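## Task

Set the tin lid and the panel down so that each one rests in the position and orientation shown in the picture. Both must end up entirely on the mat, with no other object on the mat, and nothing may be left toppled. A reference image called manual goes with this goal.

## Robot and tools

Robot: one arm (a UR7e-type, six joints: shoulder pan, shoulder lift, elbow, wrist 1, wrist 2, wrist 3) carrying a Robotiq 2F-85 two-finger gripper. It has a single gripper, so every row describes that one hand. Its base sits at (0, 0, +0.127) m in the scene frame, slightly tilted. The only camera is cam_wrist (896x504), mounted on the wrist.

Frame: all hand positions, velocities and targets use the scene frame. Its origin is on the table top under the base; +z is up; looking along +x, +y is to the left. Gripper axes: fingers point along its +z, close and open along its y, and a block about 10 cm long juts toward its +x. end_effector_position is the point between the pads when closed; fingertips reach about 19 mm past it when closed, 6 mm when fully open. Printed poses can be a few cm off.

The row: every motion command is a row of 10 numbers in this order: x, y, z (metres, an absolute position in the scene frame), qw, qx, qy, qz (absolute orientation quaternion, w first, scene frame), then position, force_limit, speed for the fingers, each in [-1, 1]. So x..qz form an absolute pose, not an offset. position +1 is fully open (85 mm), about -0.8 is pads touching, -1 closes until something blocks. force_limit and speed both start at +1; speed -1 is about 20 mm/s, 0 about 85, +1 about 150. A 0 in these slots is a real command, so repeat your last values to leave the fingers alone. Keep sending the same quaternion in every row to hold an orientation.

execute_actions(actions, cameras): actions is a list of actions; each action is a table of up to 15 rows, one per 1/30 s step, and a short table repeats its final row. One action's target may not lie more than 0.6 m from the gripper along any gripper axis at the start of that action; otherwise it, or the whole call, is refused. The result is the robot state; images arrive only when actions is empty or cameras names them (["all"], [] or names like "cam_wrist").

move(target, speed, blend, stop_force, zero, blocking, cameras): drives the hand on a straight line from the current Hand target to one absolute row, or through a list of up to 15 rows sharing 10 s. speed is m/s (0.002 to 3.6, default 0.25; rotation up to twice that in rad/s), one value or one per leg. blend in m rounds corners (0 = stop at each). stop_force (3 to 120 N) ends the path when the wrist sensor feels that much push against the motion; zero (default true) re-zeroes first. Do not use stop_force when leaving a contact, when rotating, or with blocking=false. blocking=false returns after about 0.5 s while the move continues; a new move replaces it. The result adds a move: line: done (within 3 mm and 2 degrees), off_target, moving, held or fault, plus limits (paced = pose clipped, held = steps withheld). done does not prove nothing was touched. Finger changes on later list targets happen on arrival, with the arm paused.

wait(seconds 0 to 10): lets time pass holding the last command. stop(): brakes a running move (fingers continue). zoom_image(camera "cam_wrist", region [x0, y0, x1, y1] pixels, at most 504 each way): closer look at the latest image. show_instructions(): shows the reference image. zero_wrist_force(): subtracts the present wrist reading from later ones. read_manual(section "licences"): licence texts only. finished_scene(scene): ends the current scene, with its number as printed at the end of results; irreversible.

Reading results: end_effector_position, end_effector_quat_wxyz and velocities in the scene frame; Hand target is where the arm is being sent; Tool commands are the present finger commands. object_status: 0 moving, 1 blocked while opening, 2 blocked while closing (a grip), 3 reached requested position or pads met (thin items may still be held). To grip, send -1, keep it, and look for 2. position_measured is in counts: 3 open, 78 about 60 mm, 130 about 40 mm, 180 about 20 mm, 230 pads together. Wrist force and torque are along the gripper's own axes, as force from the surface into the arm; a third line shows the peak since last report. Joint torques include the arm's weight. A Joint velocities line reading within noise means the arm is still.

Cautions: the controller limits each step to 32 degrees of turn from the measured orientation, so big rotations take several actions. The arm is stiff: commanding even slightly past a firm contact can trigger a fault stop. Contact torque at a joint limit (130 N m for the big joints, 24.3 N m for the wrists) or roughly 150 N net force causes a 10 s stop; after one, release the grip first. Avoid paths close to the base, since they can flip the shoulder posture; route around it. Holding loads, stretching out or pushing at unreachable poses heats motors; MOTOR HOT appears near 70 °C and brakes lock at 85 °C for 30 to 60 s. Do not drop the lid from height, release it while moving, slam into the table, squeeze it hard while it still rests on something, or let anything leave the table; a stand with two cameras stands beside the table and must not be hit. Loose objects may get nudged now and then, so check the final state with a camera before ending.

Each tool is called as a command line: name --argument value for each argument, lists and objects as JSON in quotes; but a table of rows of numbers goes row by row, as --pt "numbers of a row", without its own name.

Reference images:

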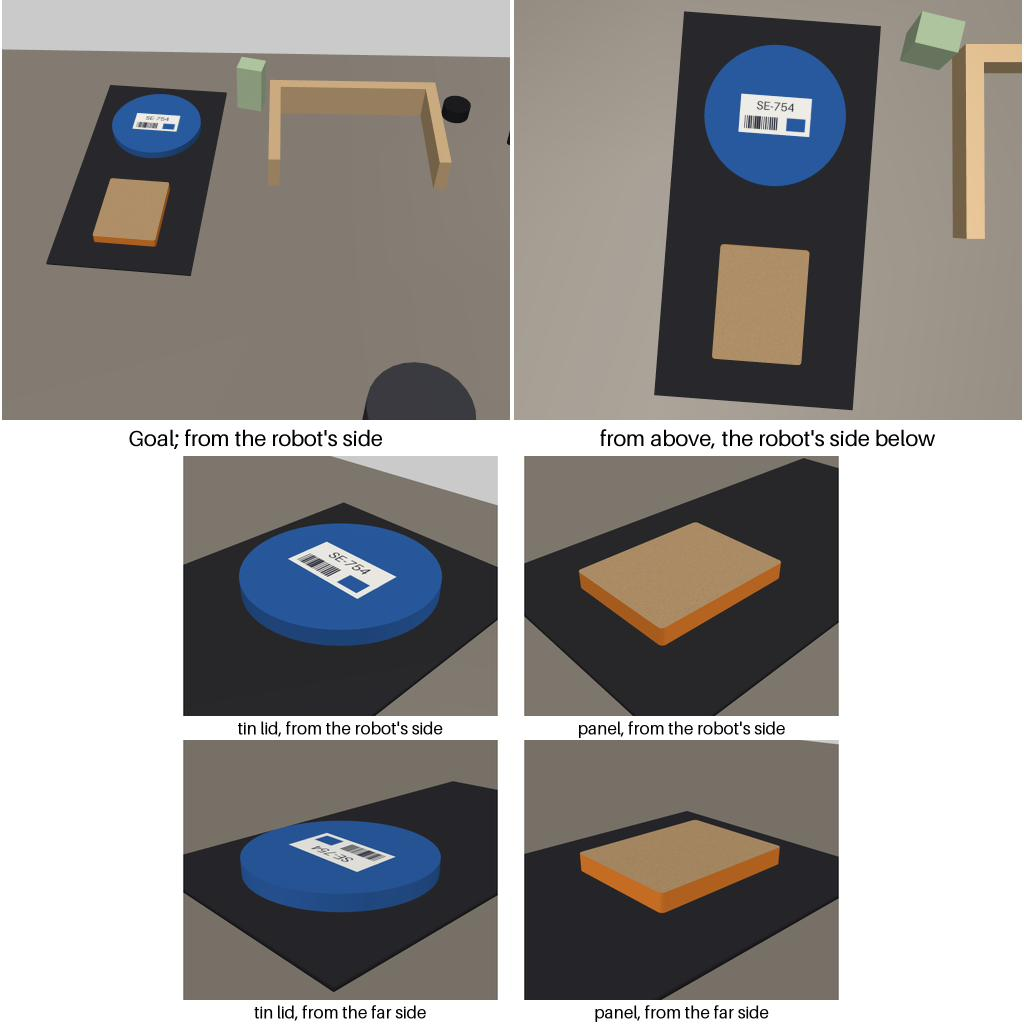

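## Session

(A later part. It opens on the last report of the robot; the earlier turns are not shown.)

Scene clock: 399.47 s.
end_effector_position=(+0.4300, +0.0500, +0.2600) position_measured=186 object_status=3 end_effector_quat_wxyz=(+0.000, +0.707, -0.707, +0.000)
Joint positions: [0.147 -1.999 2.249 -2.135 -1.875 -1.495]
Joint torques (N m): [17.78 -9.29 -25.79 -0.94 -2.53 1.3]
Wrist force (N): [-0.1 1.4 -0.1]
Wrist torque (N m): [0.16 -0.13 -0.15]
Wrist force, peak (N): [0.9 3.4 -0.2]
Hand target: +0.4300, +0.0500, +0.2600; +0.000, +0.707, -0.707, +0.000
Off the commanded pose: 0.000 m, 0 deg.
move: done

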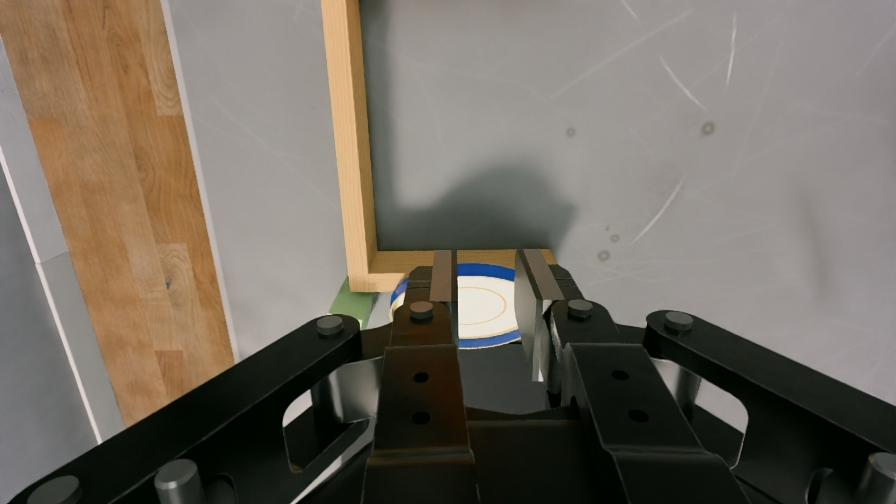

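move --pt "0.43 0.0 0.24 0 1 0 0 -0.15 0.2 0" --pt "0.43 0.05 0.125 0.4818 -0.8763 0 0 -0.15 0.2 0" --pt "0.43 0.0736 0.0972 0.4818 -0.8763 0 0 -0.15 0.2 0" --speed '[0.6, 0.6, 0.15]' --blend '[0.05, 0.02, 0]' --cameras '["all"]'

zoom_image --camera "cam_wrist" --region '[300, 60, 660, 380]'

Scene clock: 412.47 s.
end_effector_position=(+0.4300, +0.0735, +0.0973) position_measured=148 object_status=3 end_effector_quat_wxyz=(-0.482, +0.876, +0.000, +0.000)
Joint positions: [-0.586 -1.614 2.415 -2.084 -0.829 -4.039]
Joint torques (N m): [19.48 -16.29 -14.91 -1.86 3.78 1.89]
Wrist force (N): [-0.8 0.6 1.2]
Wrist torque (N m): [0.39 -0.03 0.07]
Wrist force, peak (N): [-1.1 1.1 1.9]
Hand target: +0.4300, +0.0736, +0.0972; -0.482, +0.876, +0.000, +0.000
Off the commanded pose: 0.000 m, 0 deg.
move: done; blend cut to 0.0182 m at target 2

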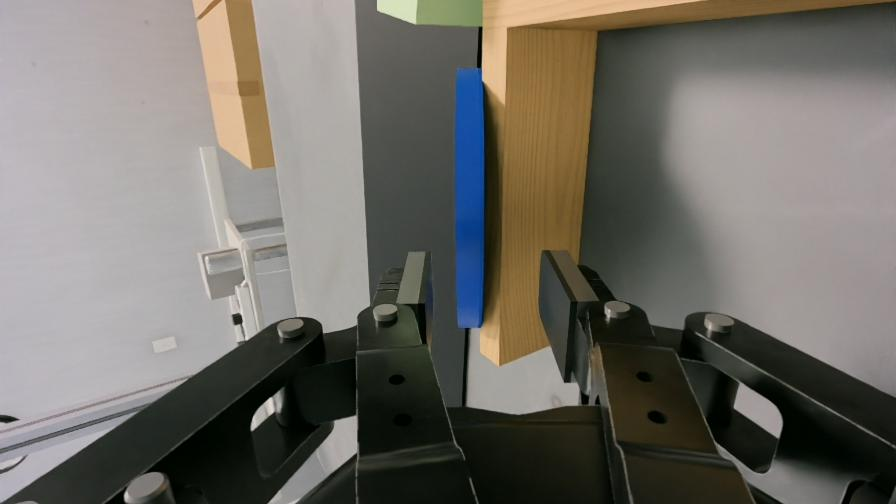

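Scaled by 1.400 from the camera's 896x504 image, which has a finer 1280x720 frame.

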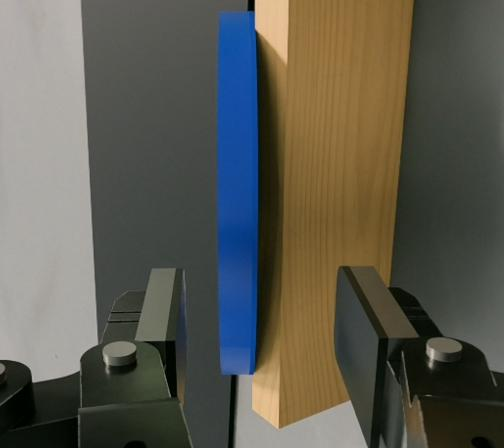

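move --target '[0.43, 0.0962, 0.0862, 0.4818, -0.8763, 0, 0, -0.15, 0.2, 0]' --speed 0.08 --cameras '["all"]'

zoom_image --camera "cam_wrist" --region '[300, 60, 660, 420]'

Scene clock: 426.07 s.
end_effector_position=(+0.4300, +0.0961, +0.0862) position_measured=148 object_status=3 end_effector_quat_wxyz=(-0.482, +0.876, +0.000, +0.000)
Joint positions: [-0.533 -1.561 2.442 -2.21 -0.815 -3.97]
Joint torques (N m): [20.66 -19.05 -0.29 -2.16 3.89 1.83]
Wrist force (N): [-0.9 0.6 1.3]
Wrist torque (N m): [0.37 0.03 0.05]
Wrist force, peak (N): [-0.8 0.8 1.4]
Hand target: +0.4300, +0.0962, +0.0862; -0.482, +0.876, +0.000, +0.000
Off the commanded pose: 0.000 m, 0 deg.
move: done

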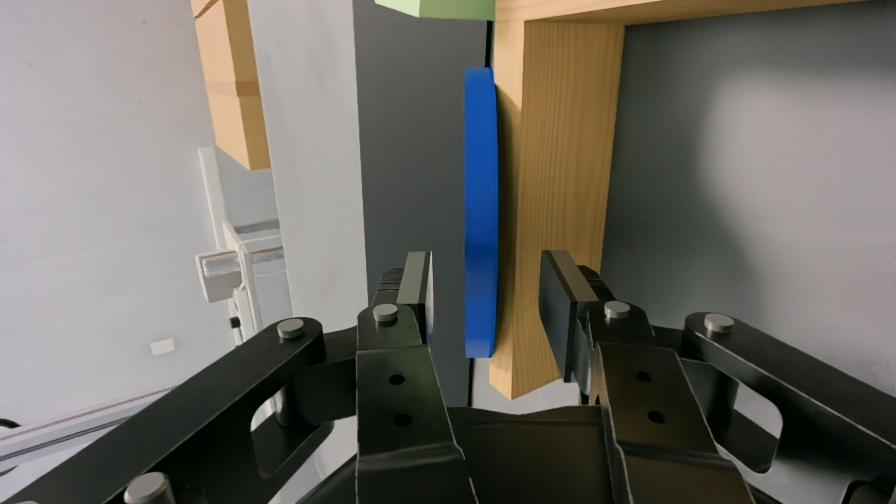

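Scaled by 1.400 from the camera's 896x504 image, which has a finer 1280x720 frame.

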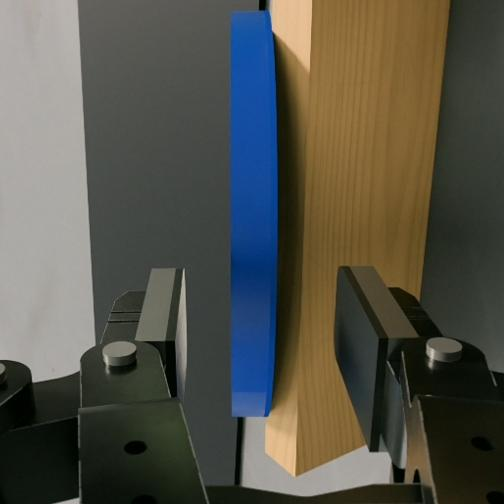

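move --pt "0.43 0.1035 0.0808 0.4818 -0.8763 0 0 -0.15 0.2 0" --pt "0.43 0.1035 0.0808 0.4818 -0.8763 0 0 -1 -0.2 -1" --speed 0.05 --cameras '["all"]'

Scene clock: 438.83 s.
end_effector_position=(+0.4300, +0.1035, +0.0808) position_measured=208 object_status=0 end_effector_quat_wxyz=(-0.482, +0.876, +0.000, +0.000)
Joint positions: [-0.516 -1.535 2.449 -2.259 -0.811 -3.947]
Joint torques (N m): [18.89 -18.38 0.56 -2.01 3.71 1.73]
Wrist force (N): [-0.9 0.8 1.2]
Wrist torque (N m): [0.32 0.01 0.05]
Wrist force, peak (N): [-0.9 0.6 1.6]
Hand target: +0.4300, +0.1035, +0.0808; -0.482, +0.876, +0.000, +0.000
Off the commanded pose: 0.000 m, 0 deg.
move: done

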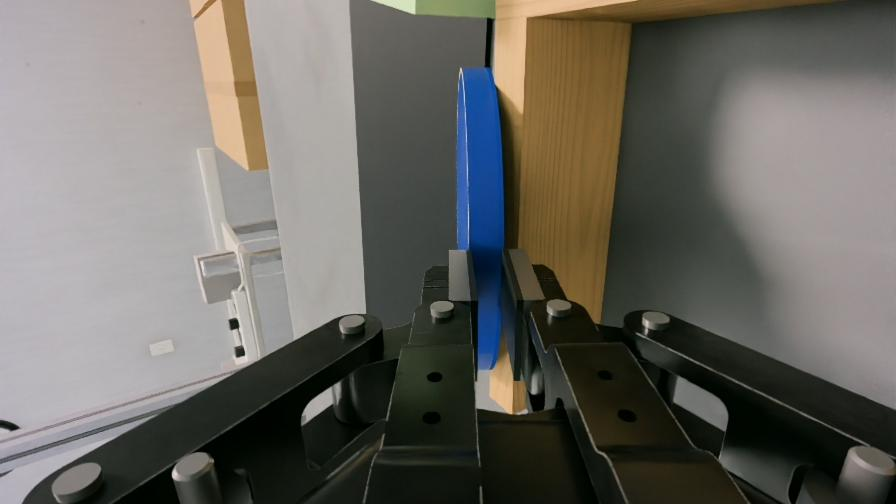

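move --pt "0.43 0.095 0.115 0.4818 -0.8763 0 0 -1 -0.2 -1" --pt "0.43 0.03 0.24 0.3407 -0.6196 0.6196 0.3407 -1 -0.2 -1" --pt "0.43 0.03 0.22 0 0 0.9026 0.4305 -1 -0.2 -1" --speed '[0.1, 0.6, 0.7]' --blend '[0.01, 0.03, 0]' --cameras '["all"]'

Scene clock: 461.70 s.
end_effector_position=(+0.4300, +0.0300, +0.2200) position_measured=208 object_status=2 end_effector_quat_wxyz=(+0.000, +0.000, +0.903, +0.431)
Joint positions: [-0.645 -2.006 2.288 -1.634 -0.915 -0.896]
Joint torques (N m): [19.83 -22.97 -24.22 -2.01 -1.38 1.71]
Wrist force (N): [1.3 2.3 0.4]
Wrist torque (N m): [0.03 -0.38 -0.21]
Wrist force, peak (N): [-3.8 1.0 0.0]
Hand target: +0.4300, +0.0300, +0.2200; +0.000, +0.000, +0.903, +0.431
Off the commanded pose: 0.000 m, 0 deg.
move: done

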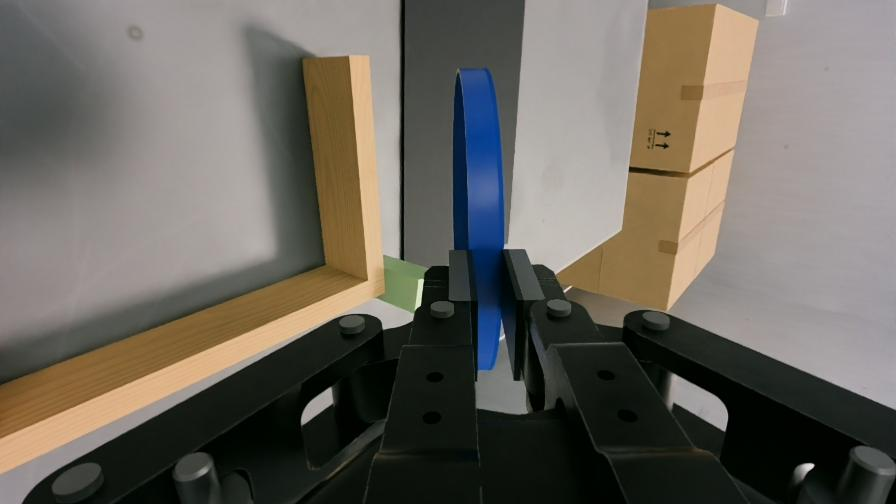

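move --pt "0.43 0.095 0.125 0 0 0.9026 0.4305 -1 -0.2 -1" --pt "0.43 0.111 0.09 0 0 0.9026 0.4305 -1 -0.2 -1" --speed '[0.3, 0.12]' --blend '[0.02, 0]'

move --target '[0.43, 0.112, 0.068, 0, 0, 0.9026, 0.4305, -1, -0.2, -1]' --speed 0.01 --stop_force 3 --cameras '["all"]'

Scene clock: 468.10 s.
end_effector_position=(+0.4300, +0.1110, +0.0901) position_measured=208 object_status=2 end_effector_quat_wxyz=(+0.000, +0.000, +0.903, +0.431)
Joint positions: [-0.447 -1.599 2.482 -2.39 -0.888 -0.647]
Joint torques (N m): [19.47 -15.05 -13.13 -2.69 -1.44 1.62]
Wrist force (N): [0.8 4.0 -2.8]
Wrist torque (N m): [-0.04 -0.22 -0.16]
Wrist force, peak (N): [0.8 4.0 -2.8]
Hand target: +0.4300, +0.1110, +0.0900; +0.000, +0.000, +0.903, +0.431
Off the commanded pose: 0.000 m, 0 deg.
move: done; blend cut to 0.0192 m at target 1

Scene clock: 469.43 s.
end_effector_position=(+0.4301, +0.1111, +0.0887) position_measured=208 object_status=2 end_effector_quat_wxyz=(+0.000, +0.000, +0.903, +0.430)
Joint positions: [-0.447 -1.594 2.482 -2.395 -0.888 -0.647]
Joint torques (N m): [3.85 -28.67 -11.48 0.41 -0.02 1.61]
Wrist force (N): [1.1 3.7 -3.7]
Wrist torque (N m): [-0.07 -0.26 -0.16]
Wrist force, peak (N): [0.9 4.6 -6.3]
Hand target: +0.4301, +0.1111, +0.0887; +0.000, +0.000, +0.903, +0.430
Off the commanded pose: 0.021 m, 0 deg.
move: contact

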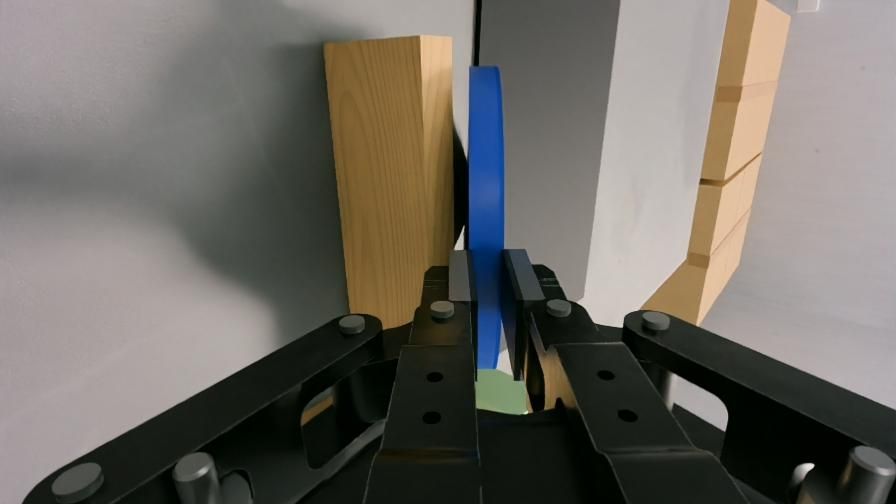

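move --target '[0.43, 0.107, 0.084, 0, 0, 0.8763, 0.4818, -1, -0.2, -1]' --speed 0.04 --stop_force 8

move --target '[0.43, 0.107, 0.072, 0, 0, 0.8763, 0.4818, -1, -0.2, -1]' --speed 0.01 --stop_force 3 --cameras '["all"]'

Scene clock: 482.60 s.
end_effector_position=(+0.4300, +0.1070, +0.0840) position_measured=208 object_status=2 end_effector_quat_wxyz=(+0.000, +0.000, +0.876, +0.482)
Joint positions: [-0.507 -1.543 2.452 -2.263 -0.809 -0.793]
Joint torques (N m): [-0.24 -17.55 -11.94 0.57 4.05 -1.62]
Wrist force (N): [0.7 3.1 -2.0]
Wrist torque (N m): [0.07 -0.18 0.06]
Wrist force, peak (N): [0.7 4.8 -4.6]
Hand target: +0.4300, +0.1070, +0.0840; +0.000, +0.000, +0.876, +0.482
Off the commanded pose: 0.000 m, 0 deg.
move: done

Scene clock: 484.43 s.
end_effector_position=(+0.4300, +0.1070, +0.0770) position_measured=208 object_status=2 end_effector_quat_wxyz=(+0.000, +0.000, +0.876, +0.482)
Joint positions: [-0.508 -1.518 2.452 -2.286 -0.809 -0.795]
Joint torques (N m): [16.01 -30.49 -8.22 0.22 -1.03 1.32]
Wrist force (N): [0.8 7.4 1.5]
Wrist torque (N m): [-0.15 -0.26 0.05]
Wrist force, peak (N): [0.7 9.1 -2.2]
Hand target: +0.4300, +0.1070, +0.0770; +0.000, +0.000, +0.876, +0.482
Off the commanded pose: 0.005 m, 0 deg.
move: contact

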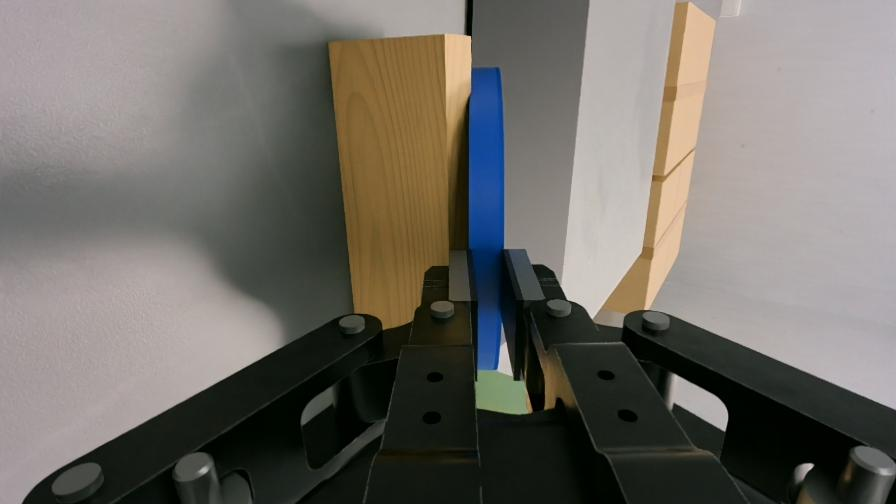

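move --pt "0.43 0.107 0.077 0 0 0.8763 0.4818 -0.42 -0.2 -1" --pt "0.43 0.065 0.1037 0 0 0.8763 0.4818 -0.42 -0.2 -1" --pt "0.43 0.03 0.2 0 0 1 0 -0.42 -0.2 -1" --speed '[0.05, 0.08, 0.4]' --blend '[0, 0.01, 0]' --cameras '["all"]'

Scene clock: 491.70 s.
end_effector_position=(+0.4300, +0.0300, +0.2000) position_measured=182 object_status=3 end_effector_quat_wxyz=(+0.000, +0.000, +1.000, +0.000)
Joint positions: [0.026 -1.94 2.358 -2.336 -1.836 -0.043]
Joint torques (N m): [16.83 -10.46 -26.38 -0.76 -2.97 2.12]
Wrist force (N): [-0.4 1.4 0.2]
Wrist torque (N m): [0.19 -0.07 -0.08]
Wrist force, peak (N): [0.4 8.0 1.0]
Hand target: +0.4300, +0.0300, +0.2000; +0.000, +0.000, +1.000, +0.000
Off the commanded pose: 0.000 m, 0 deg.
move: done

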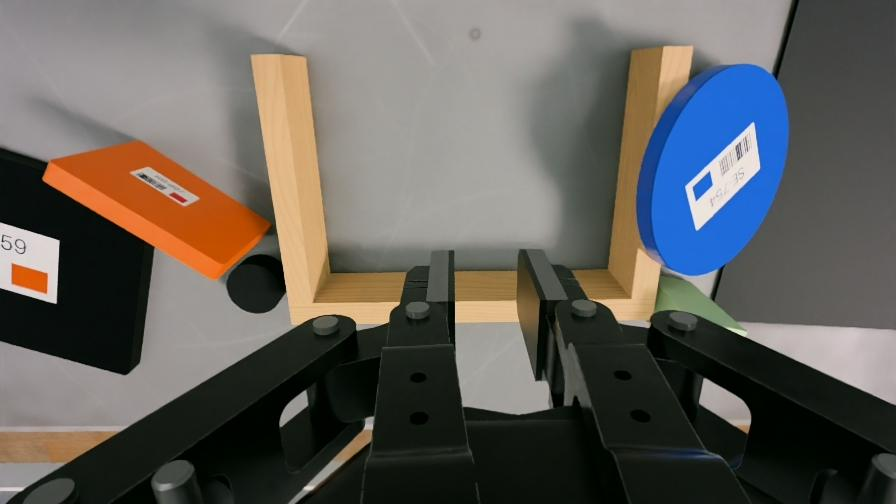

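zoom_image --camera "cam_wrist" --region '[620, 40, 820, 300]'

Scaled by 1.938 from the camera's 896x504 image, which has a finer 1280x720 frame.

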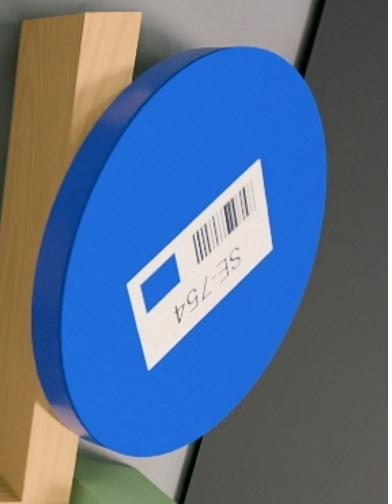

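move --pt "0.50 0.05 0.16 0.2276 0.1233 -0.8464 -0.4654 -0.2 -0.2 0" --pt "0.4815 0.095 0.085 0.2276 0.1233 -0.8464 -0.4654 -0.2 -0.2 0" --speed '[0.5, 0.2]' --blend '[0.02, 0]' --cameras '["all"]'

zoom_image --camera "cam_wrist" --region '[300, 60, 660, 420]'

Scene clock: 534.17 s.
end_effector_position=(+0.4815, +0.0949, +0.0851) position_measured=154 object_status=3 end_effector_quat_wxyz=(-0.228, -0.123, +0.846, +0.465)
Joint positions: [-0.3 -1.277 1.886 -1.653 -1.113 -0.808]
Joint torques (N m): [22.03 -31.65 -4.83 -1.31 3.1 1.58]
Wrist force (N): [2.4 3.6 0.9]
Wrist torque (N m): [0.17 -0.36 -0.15]
Wrist force, peak (N): [2.4 3.6 0.9]
Hand target: +0.4815, +0.0950, +0.0850; -0.228, -0.123, +0.846, +0.465
Off the commanded pose: 0.000 m, 0 deg.
move: done

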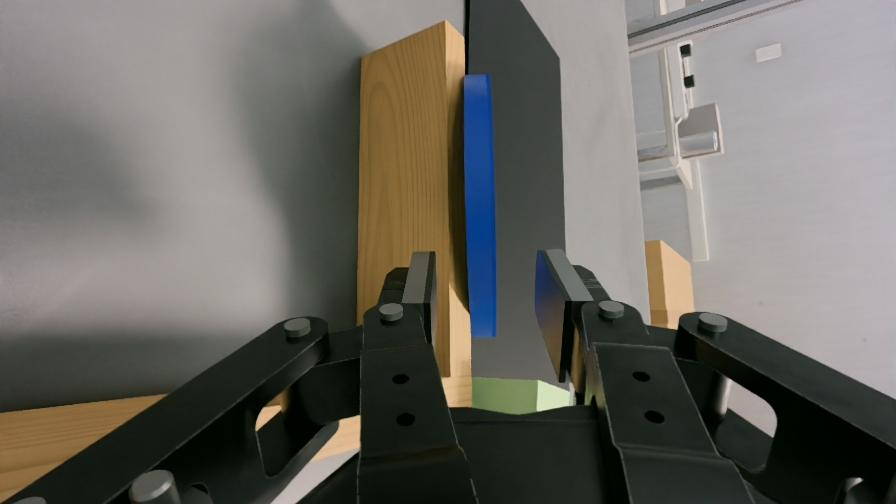

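Scaled by 1.400 from the camera's 896x504 image, which has a finer 1280x720 frame.

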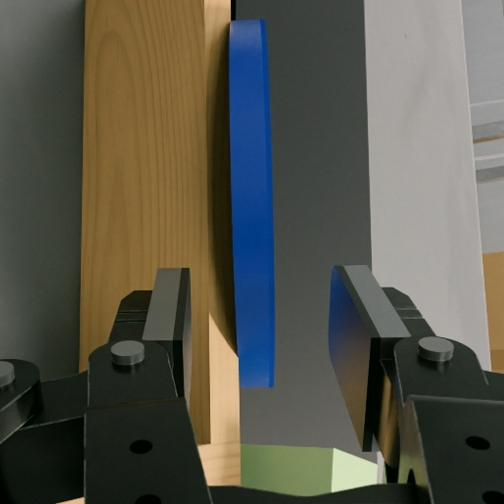

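move --target '[0.474, 0.1141, 0.0762, 0.2276, 0.1233, -0.8464, -0.4654, -0.2, -0.2, 0]' --speed 0.03 --stop_force 4 --cameras '["all"]'

zoom_image --camera "cam_wrist" --region '[300, 60, 660, 420]'

Scene clock: 551.87 s.
end_effector_position=(+0.4740, +0.1141, +0.0762) position_measured=154 object_status=3 end_effector_quat_wxyz=(-0.228, -0.123, +0.846, +0.465)
Joint positions: [-0.274 -1.263 1.918 -1.712 -1.099 -0.782]
Joint torques (N m): [22.22 -32.18 -3.97 -1.04 3.49 1.86]
Wrist force (N): [2.7 3.3 1.1]
Wrist torque (N m): [0.12 -0.45 -0.15]
Wrist force, peak (N): [2.4 4.1 1.0]
Hand target: +0.4740, +0.1141, +0.0762; -0.228, -0.123, +0.846, +0.465
Off the commanded pose: 0.000 m, 0 deg.
move: done

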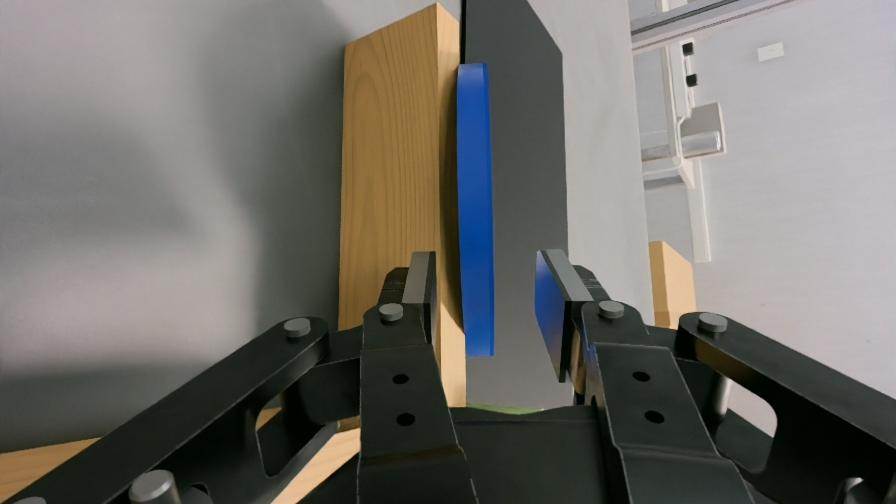

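Scaled by 1.400 from the camera's 896x504 image, which has a finer 1280x720 frame.

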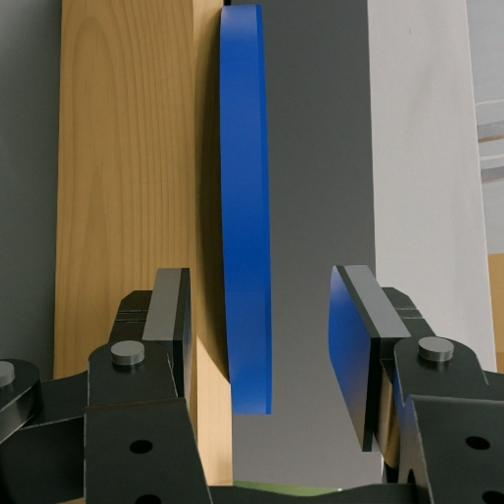

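move --pt "0.474 0.1141 0.0762 0.2276 0.1233 -0.8464 -0.4654 -1 0 -1" --pt "0.476 0.109 0.095 0.2276 0.1233 -0.8464 -0.4654 -1 0 -1" --speed 0.06 --cameras '["all"]'

Scene clock: 562.77 s.
end_effector_position=(+0.4760, +0.1090, +0.0949) position_measured=231 object_status=3 end_effector_quat_wxyz=(-0.228, -0.123, +0.846, +0.465)
Joint positions: [-0.276 -1.3 1.91 -1.665 -1.101 -0.784]
Joint torques (N m): [2.61 -43.9 -16.96 1.78 -1.48 -1.89]
Wrist force (N): [2.3 3.2 0.7]
Wrist torque (N m): [0.09 -0.37 0.06]
Wrist force, peak (N): [2.6 3.7 1.3]
Hand target: +0.4760, +0.1090, +0.0950; -0.228, -0.123, +0.846, +0.465
Off the commanded pose: 0.000 m, 0 deg.
move: done

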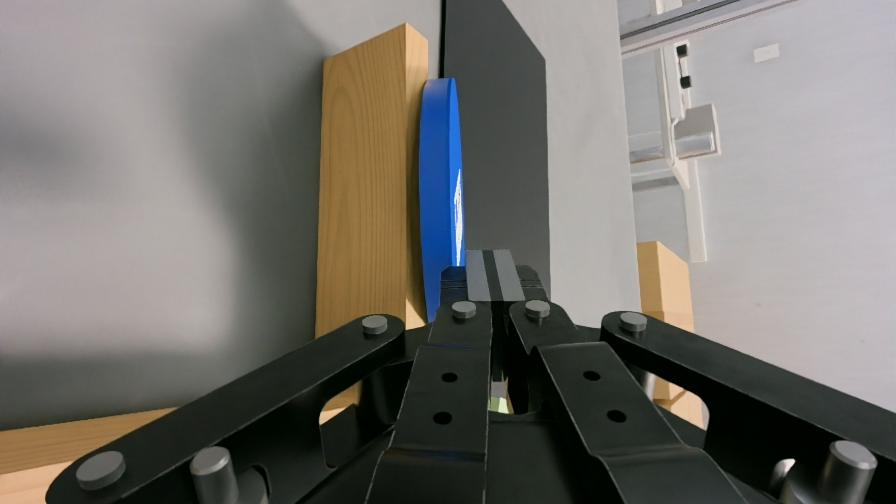

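move --target '[0.43, 0.03, 0.2, 0, 0, 1, 0, -0.2, -0.2, 0]' --speed 0.4 --cameras '["all"]'

zoom_image --camera "cam_wrist" --region '[580, 20, 840, 340]'

Scene clock: 576.47 s.
end_effector_position=(+0.4300, +0.0300, +0.2000) position_measured=154 object_status=3 end_effector_quat_wxyz=(+0.000, +0.000, +1.000, +0.000)
Joint positions: [0.026 -1.939 2.358 -2.336 -1.836 -0.043]
Joint torques (N m): [17.61 -10.05 -9.55 -3.91 -2.15 2.14]
Wrist force (N): [-0.5 1.2 -0.2]
Wrist torque (N m): [0.16 -0.07 -0.08]
Wrist force, peak (N): [2.3 3.9 1.0]
Hand target: +0.4300, +0.0300, +0.2000; +0.000, +0.000, +1.000, +0.000
Off the commanded pose: 0.000 m, 0 deg.
move: done

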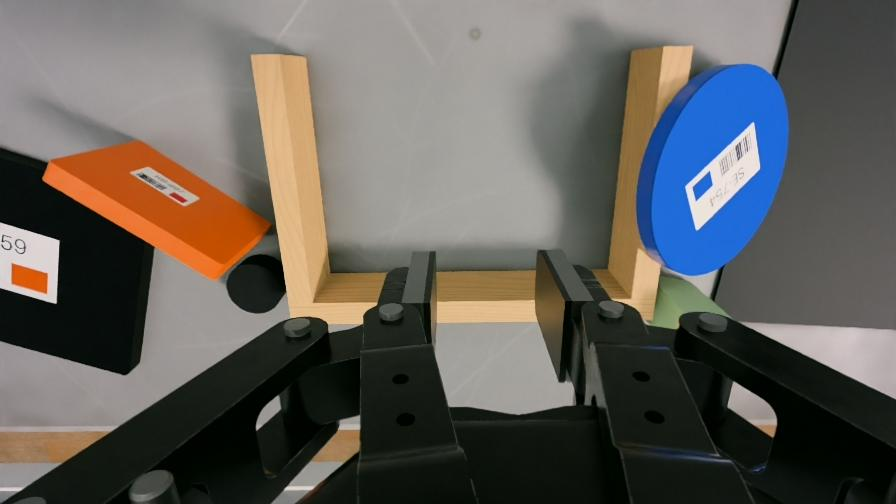

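Scaled by 1.575 from the camera's 896x504 image, which has a finer 1280x720 frame.

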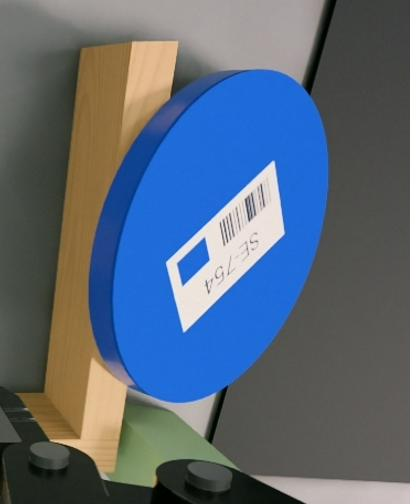

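move --pt "0.468 0.055 0.15 -0.1148 -0.0622 0.8688 0.4777 -0.2 -0.2 0" --pt "0.4606 0.0868 0.0937 -0.1148 -0.0622 0.8688 0.4777 -0.2 -0.2 0" --speed '[0.5, 0.2]' --blend '[0.02, 0]'

move --target '[0.4502, 0.1193, 0.0728, -0.1148, -0.0622, 0.8688, 0.4777, -0.2, -0.2, 0]' --speed 0.03 --stop_force 4 --cameras '["all"]'

zoom_image --camera "cam_wrist" --region '[300, 60, 660, 420]'

Scene clock: 620.90 s.
end_effector_position=(+0.4605, +0.0868, +0.0938) position_measured=154 object_status=3 end_effector_quat_wxyz=(-0.115, -0.062, +0.869, +0.478)
Joint positions: [-0.417 -1.451 2.147 -1.886 -0.973 -0.827]
Joint torques (N m): [19.25 -26.78 -14.81 -2.08 3.31 2.09]
Wrist force (N): [1.5 3.0 0.6]
Wrist torque (N m): [0.05 -0.29 -0.18]
Wrist force, peak (N): [1.4 3.2 0.8]
Hand target: +0.4606, +0.0868, +0.0937; -0.115, -0.062, +0.869, +0.478
Off the commanded pose: 0.000 m, 0 deg.
move: done

Scene clock: 623.40 s.
end_effector_position=(+0.4502, +0.1193, +0.0728) position_measured=154 object_status=3 end_effector_quat_wxyz=(-0.115, -0.062, +0.869, +0.478)
Joint positions: [-0.366 -1.397 2.2 -2.027 -0.954 -0.768]
Joint torques (N m): [20.83 -24.93 -2.27 -1.69 3.45 1.88]
Wrist force (N): [1.5 3.1 0.8]
Wrist torque (N m): [0.02 -0.35 -0.17]
Wrist force, peak (N): [2.2 2.9 0.9]
Hand target: +0.4502, +0.1193, +0.0728; -0.115, -0.062, +0.869, +0.478
Off the commanded pose: 0.000 m, 0 deg.
move: done

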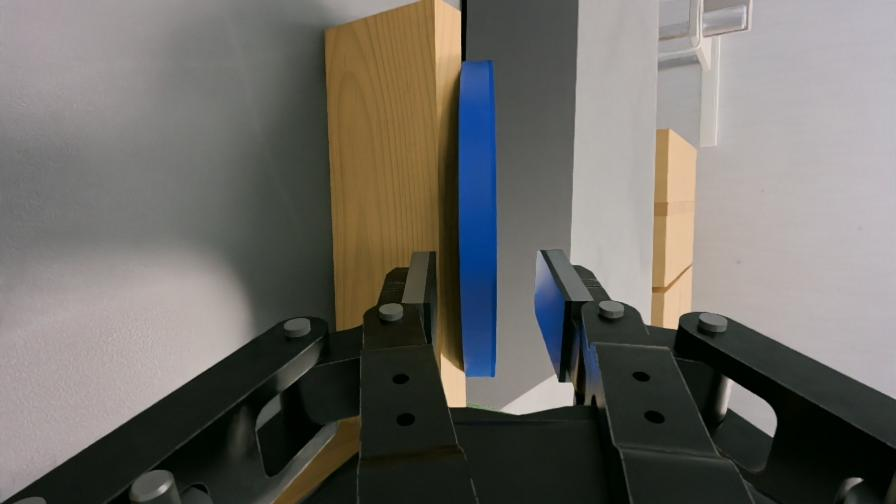

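Scaled by 1.400 from the camera's 896x504 image, which has a finer 1280x720 frame.

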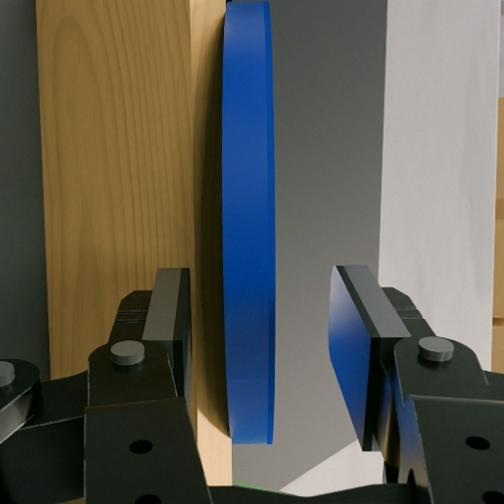

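move --target '[0.4490, 0.1229, 0.0705, -0.1148, -0.0622, 0.8688, 0.4777, -0.2, -0.2, 0]' --speed 0.02 --stop_force 4

move --target '[0.4490, 0.1229, 0.0705, -0.1148, -0.0622, 0.8688, 0.4777, -1, -0.2, -1]' --speed 0.03 --cameras '["all"]'

Scene clock: 629.43 s.
end_effector_position=(+0.4490, +0.1229, +0.0705) position_measured=154 object_status=3 end_effector_quat_wxyz=(-0.115, -0.062, +0.869, +0.478)
Joint positions: [-0.36 -1.39 2.205 -2.043 -0.952 -0.762]
Joint torques (N m): [22.15 -24.21 -0.86 -1.75 3.6 1.83]
Wrist force (N): [1.7 2.8 -0.4]
Wrist torque (N m): [0.03 -0.38 -0.17]
Wrist force, peak (N): [1.7 3.5 -0.9]
Hand target: +0.4490, +0.1229, +0.0705; -0.115, -0.062, +0.869, +0.478
Off the commanded pose: 0.000 m, 0 deg.
move: done

Scene clock: 630.77 s.
end_effector_position=(+0.4490, +0.1230, +0.0705) position_measured=206 object_status=0 end_effector_quat_wxyz=(-0.115, -0.062, +0.869, +0.478)
Joint positions: [-0.36 -1.39 2.205 -2.043 -0.952 -0.762]
Joint torques (N m): [2.29 -29.85 -12.92 -1.87 -1.9 0.35]
Wrist force (N): [1.6 5.4 0.7]
Wrist torque (N m): [-0.06 -0.36 -0.19]
Wrist force, peak (N): [20.2 -5.0 -54.7]
Hand target: +0.4490, +0.1229, +0.0705; -0.115, -0.062, +0.869, +0.478
Off the commanded pose: 0.000 m, 0 deg.
move: done

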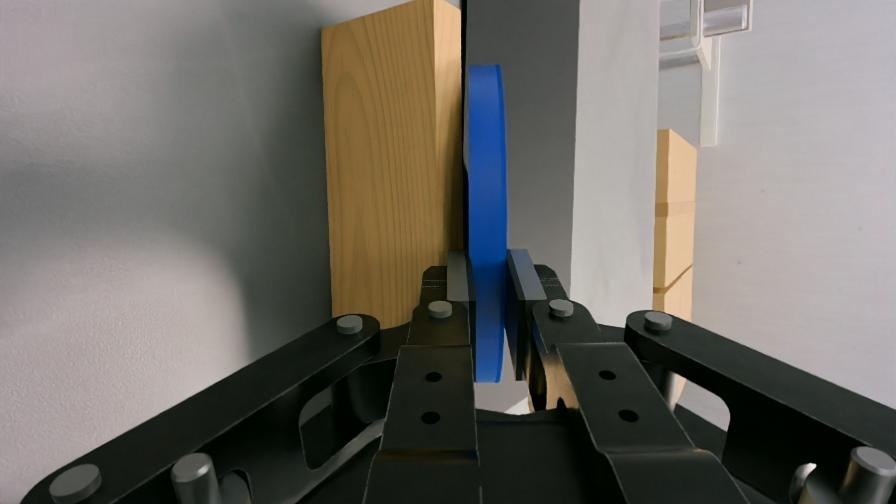

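move --pt "0.4510 0.1180 0.085 -0.1148 -0.0622 0.8688 0.4777 -1 -0.2 -1" --pt "0.44 0.13 0.20 -0.0889 -0.1823 -0.8801 -0.4293 -1 -0.2 -1" --speed '[0.05, 0.3]' --blend '[0.005, 0]' --cameras '["all"]'

Scene clock: 658.83 s.
end_effector_position=(+0.4400, +0.1300, +0.2000) position_measured=206 object_status=2 end_effector_quat_wxyz=(+0.089, +0.182, +0.880, +0.429)
Joint positions: [-0.425 -2.004 2.663 -2.584 -0.758 -0.087]
Joint torques (N m): [19.39 -20.51 -5.82 -3.67 -0.86 1.87]
Wrist force (N): [0.6 3.8 0.5]
Wrist torque (N m): [0.28 -0.22 -0.23]
Wrist force, peak (N): [1.5 7.0 -0.3]
Hand target: +0.4400, +0.1300, +0.2000; +0.089, +0.182, +0.880, +0.429
Off the commanded pose: 0.000 m, 0 deg.
move: done

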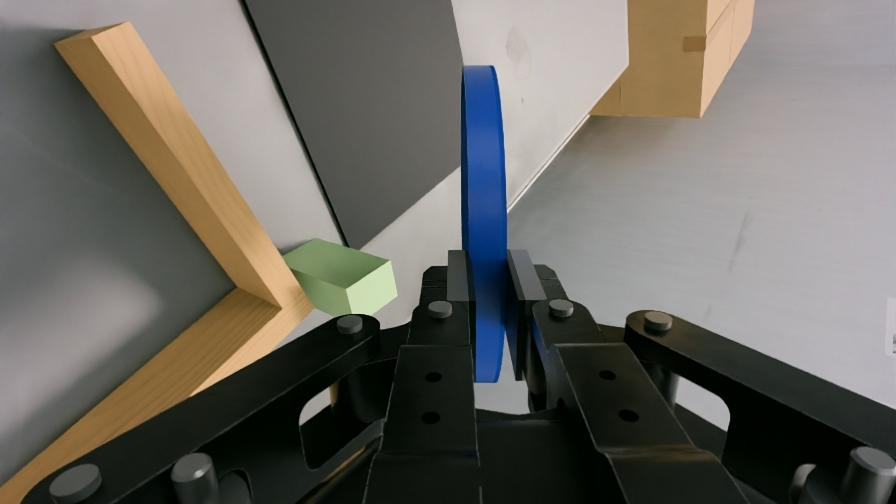

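move --pt "0.433 0.25 0.15 0.0889 0.1823 0.8801 0.4293 -1 -0.2 -1" --pt "0.4327 0.2606 0.105 0.0889 0.1823 0.8801 0.4293 -1 -0.2 -1" --speed '[0.3, 0.12]' --blend '[0.02, 0]'

move --target '[0.4327, 0.2606, 0.075, 0.0889, 0.1823, 0.8801, 0.4293, -1, -0.2, -1]' --speed 0.012 --stop_force 3 --cameras '["all"]'

Scene clock: 664.83 s.
end_effector_position=(+0.4327, +0.2606, +0.1050) position_measured=206 object_status=2 end_effector_quat_wxyz=(+0.089, +0.182, +0.880, +0.429)
Joint positions: [-0.011 -1.143 2.632 -3.73 -0.966 0.39]
Joint torques (N m): [22.15 -17.8 3.07 -4.27 -0.78 1.77]
Wrist force (N): [0.2 3.8 0.9]
Wrist torque (N m): [0.35 -0.06 -0.16]
Wrist force, peak (N): [1.1 4.7 0.5]
Hand target: +0.4327, +0.2606, +0.1050; +0.089, +0.182, +0.880, +0.429
Off the commanded pose: 0.000 m, 0 deg.
move: done

Scene clock: 667.83 s.
end_effector_position=(+0.4327, +0.2606, +0.0829) position_measured=206 object_status=2 end_effector_quat_wxyz=(+0.089, +0.182, +0.880, +0.429)
Joint positions: [-0.03 -1.05 2.618 -3.798 -0.954 0.372]
Joint torques (N m): [22.54 -34.39 12.36 -1.12 -1.28 1.72]
Wrist force (N): [0.5 5.3 -1.1]
Wrist torque (N m): [0.09 -0.09 0.02]
Wrist force, peak (N): [0.7 6.4 -1.6]
Hand target: +0.4327, +0.2606, +0.0829; +0.089, +0.182, +0.880, +0.429
Off the commanded pose: 0.008 m, 0 deg.
move: contact

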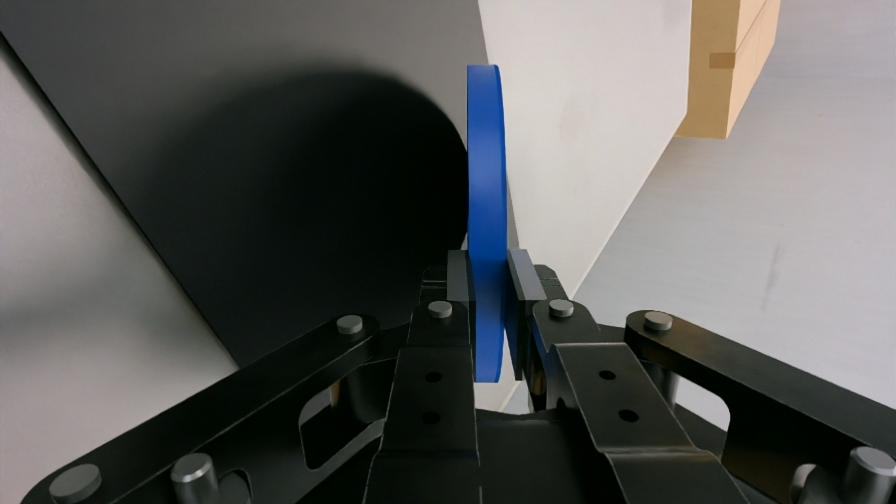

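move --pt "0.4327 0.2670 0.0870 0.0889 0.1823 0.8801 0.4293 -1 -0.2 -1" --pt "0.4327 0.2670 0.0875 0.0889 0.1823 0.8801 0.4293 -0.3 -0.2 -1" --speed 0.04 --cameras '["all"]'

Scene clock: 680.57 s.
end_effector_position=(+0.4327, +0.2670, +0.0875) position_measured=167 object_status=0 end_effector_quat_wxyz=(+0.089, +0.182, +0.880, +0.429)
Joint positions: [-0.005 -1.057 2.611 -3.799 -0.97 0.396]
Joint torques (N m): [23.07 -33.54 5.19 -1.37 -0.67 1.71]
Wrist force (N): [0.3 3.7 0.5]
Wrist torque (N m): [0.29 -0.06 -0.17]
Wrist force, peak (N): [0.3 6.7 -1.4]
Hand target: +0.4327, +0.2670, +0.0875; +0.089, +0.182, +0.880, +0.429
Off the commanded pose: 0.000 m, 0 deg.
move: done

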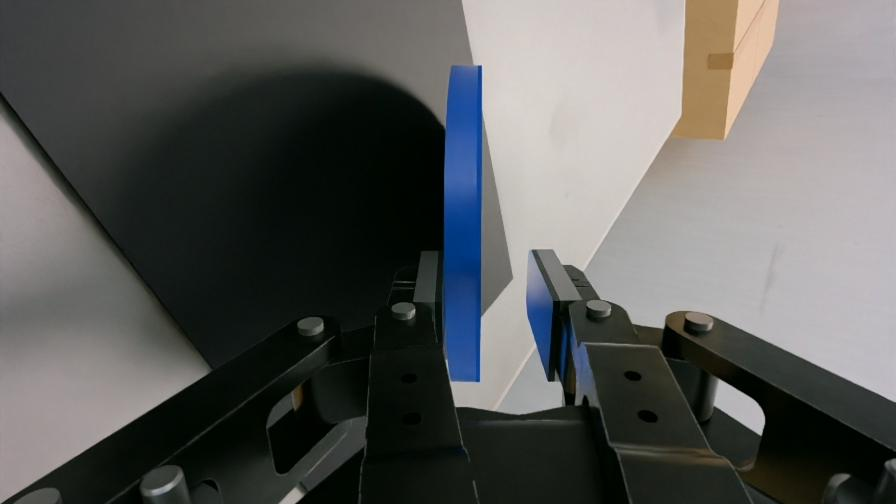

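move --pt "0.4297 0.2600 0.055 0.0694 0.1906 0.9202 0.3349 -0.3 -0.2 -1" --pt "0.4270 0.2540 0.040 0.0694 0.1906 0.9202 0.3349 -0.3 -0.2 -1" --speed '[0.08, 0.05]' --blend '[0.01, 0]' --stop_force 6 --cameras '["all"]'

Scene clock: 688.27 s.
end_effector_position=(+0.4270, +0.2540, +0.0400) position_measured=167 object_status=3 end_effector_quat_wxyz=(+0.069, +0.191, +0.920, +0.335)
Joint positions: [0.056 -1.031 2.567 -3.714 -1.199 0.408]
Joint torques (N m): [4.28 -21.4 10.15 -3.87 4.27 -1.74]
Wrist force (N): [0.0 3.9 0.6]
Wrist torque (N m): [0.39 0.00 0.11]
Wrist force, peak (N): [0.3 4.5 0.4]
Hand target: +0.4270, +0.2540, +0.0400; +0.069, +0.191, +0.920, +0.335
Off the commanded pose: 0.000 m, 0 deg.
move: done; blend cut to 0.0082 m at target 1

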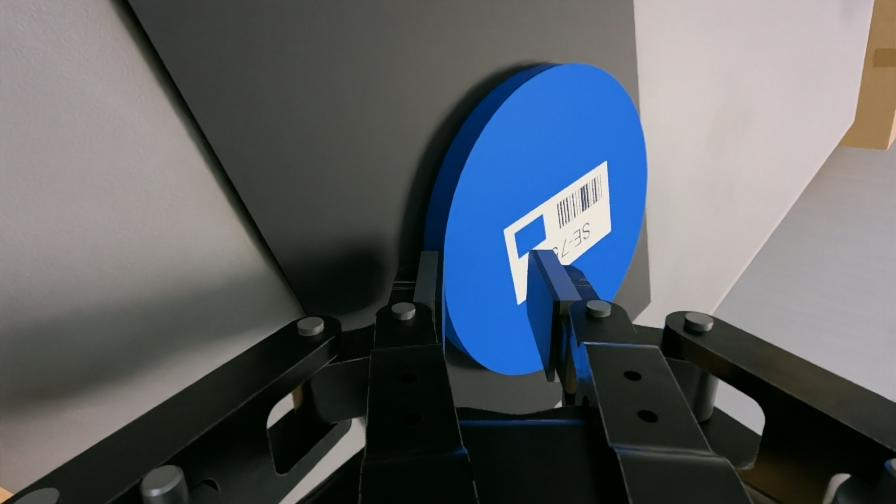

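move --pt "0.4111 0.2173 0.042 0.0694 0.1906 0.9202 0.3349 -0.3 -0.2 -1" --pt "0.395 0.185 0.11 0.0694 0.1906 0.9202 0.3349 -0.3 -0.2 -1" --pt "0.46 0.15 0.28 0 0.4 0.9165 0 -0.3 -0.2 -1" --speed '[0.08, 0.2, 0.4]' --blend '[0.005, 0.03, 0]' --cameras '["all"]'

Scene clock: 696.03 s.
end_effector_position=(+0.4600, +0.1500, +0.2800) position_measured=167 object_status=3 end_effector_quat_wxyz=(+0.000, +0.400, +0.917, +0.000)
Joint positions: [0.419 -1.771 2.072 -2.092 -1.947 1.177]
Joint torques (N m): [21.01 -14.54 -26.04 -1.23 -2.33 1.27]
Wrist force (N): [0.0 2.6 0.5]
Wrist torque (N m): [0.35 -0.16 -0.14]
Wrist force, peak (N): [0.2 4.3 1.1]
Hand target: +0.4600, +0.1500, +0.2800; +0.000, +0.400, +0.917, +0.000
Off the commanded pose: 0.000 m, 0 deg.
move: done

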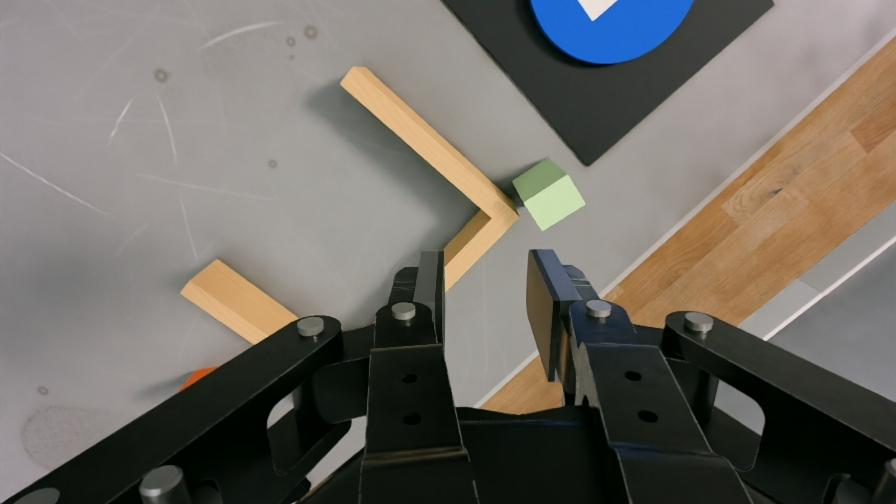

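move --target '[0.4507, -0.1469, 0.17, 0, 0.889, 0.4579, 0, -0.16, -0.2, 0]' --speed 0.5 --cameras '["all"]'

zoom_image --camera "cam_wrist" --region '[300, 60, 660, 420]'

Scene clock: 716.40 s.
end_effector_position=(+0.4507, -0.1468, +0.1701) position_measured=149 object_status=3 end_effector_quat_wxyz=(+0.000, +0.889, +0.458, +0.000)
Joint positions: [-0.536 -1.967 2.324 -2.359 -1.618 1.62]
Joint torques (N m): [-1.4 -11.25 -24.47 -3.95 2.74 1.65]
Wrist force (N): [-0.5 2.3 -0.6]
Wrist torque (N m): [0.31 -0.08 -0.06]
Wrist force, peak (N): [0.7 3.3 -0.1]
Hand target: +0.4507, -0.1469, +0.1700; +0.000, +0.889, +0.458, +0.000
Off the commanded pose: 0.000 m, 0 deg.
move: done

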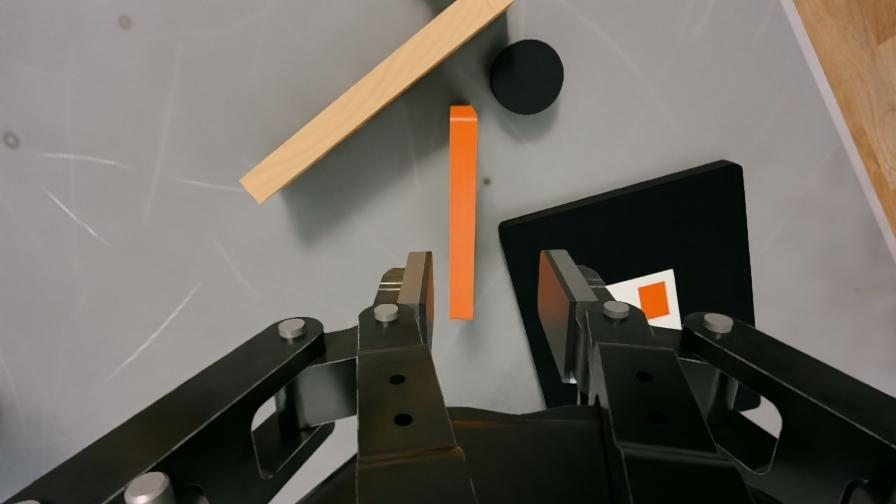

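Scaled by 1.400 from the camera's 896x504 image, which has a finer 1280x720 frame.

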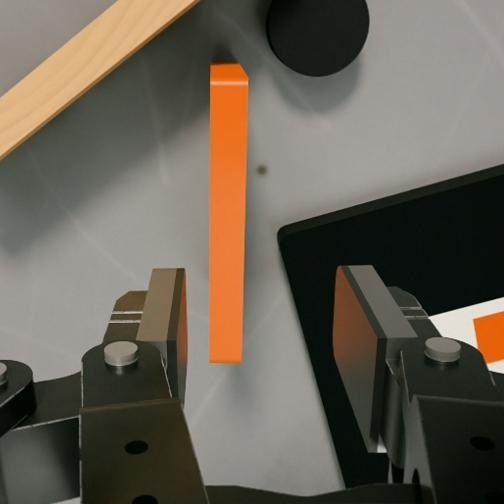

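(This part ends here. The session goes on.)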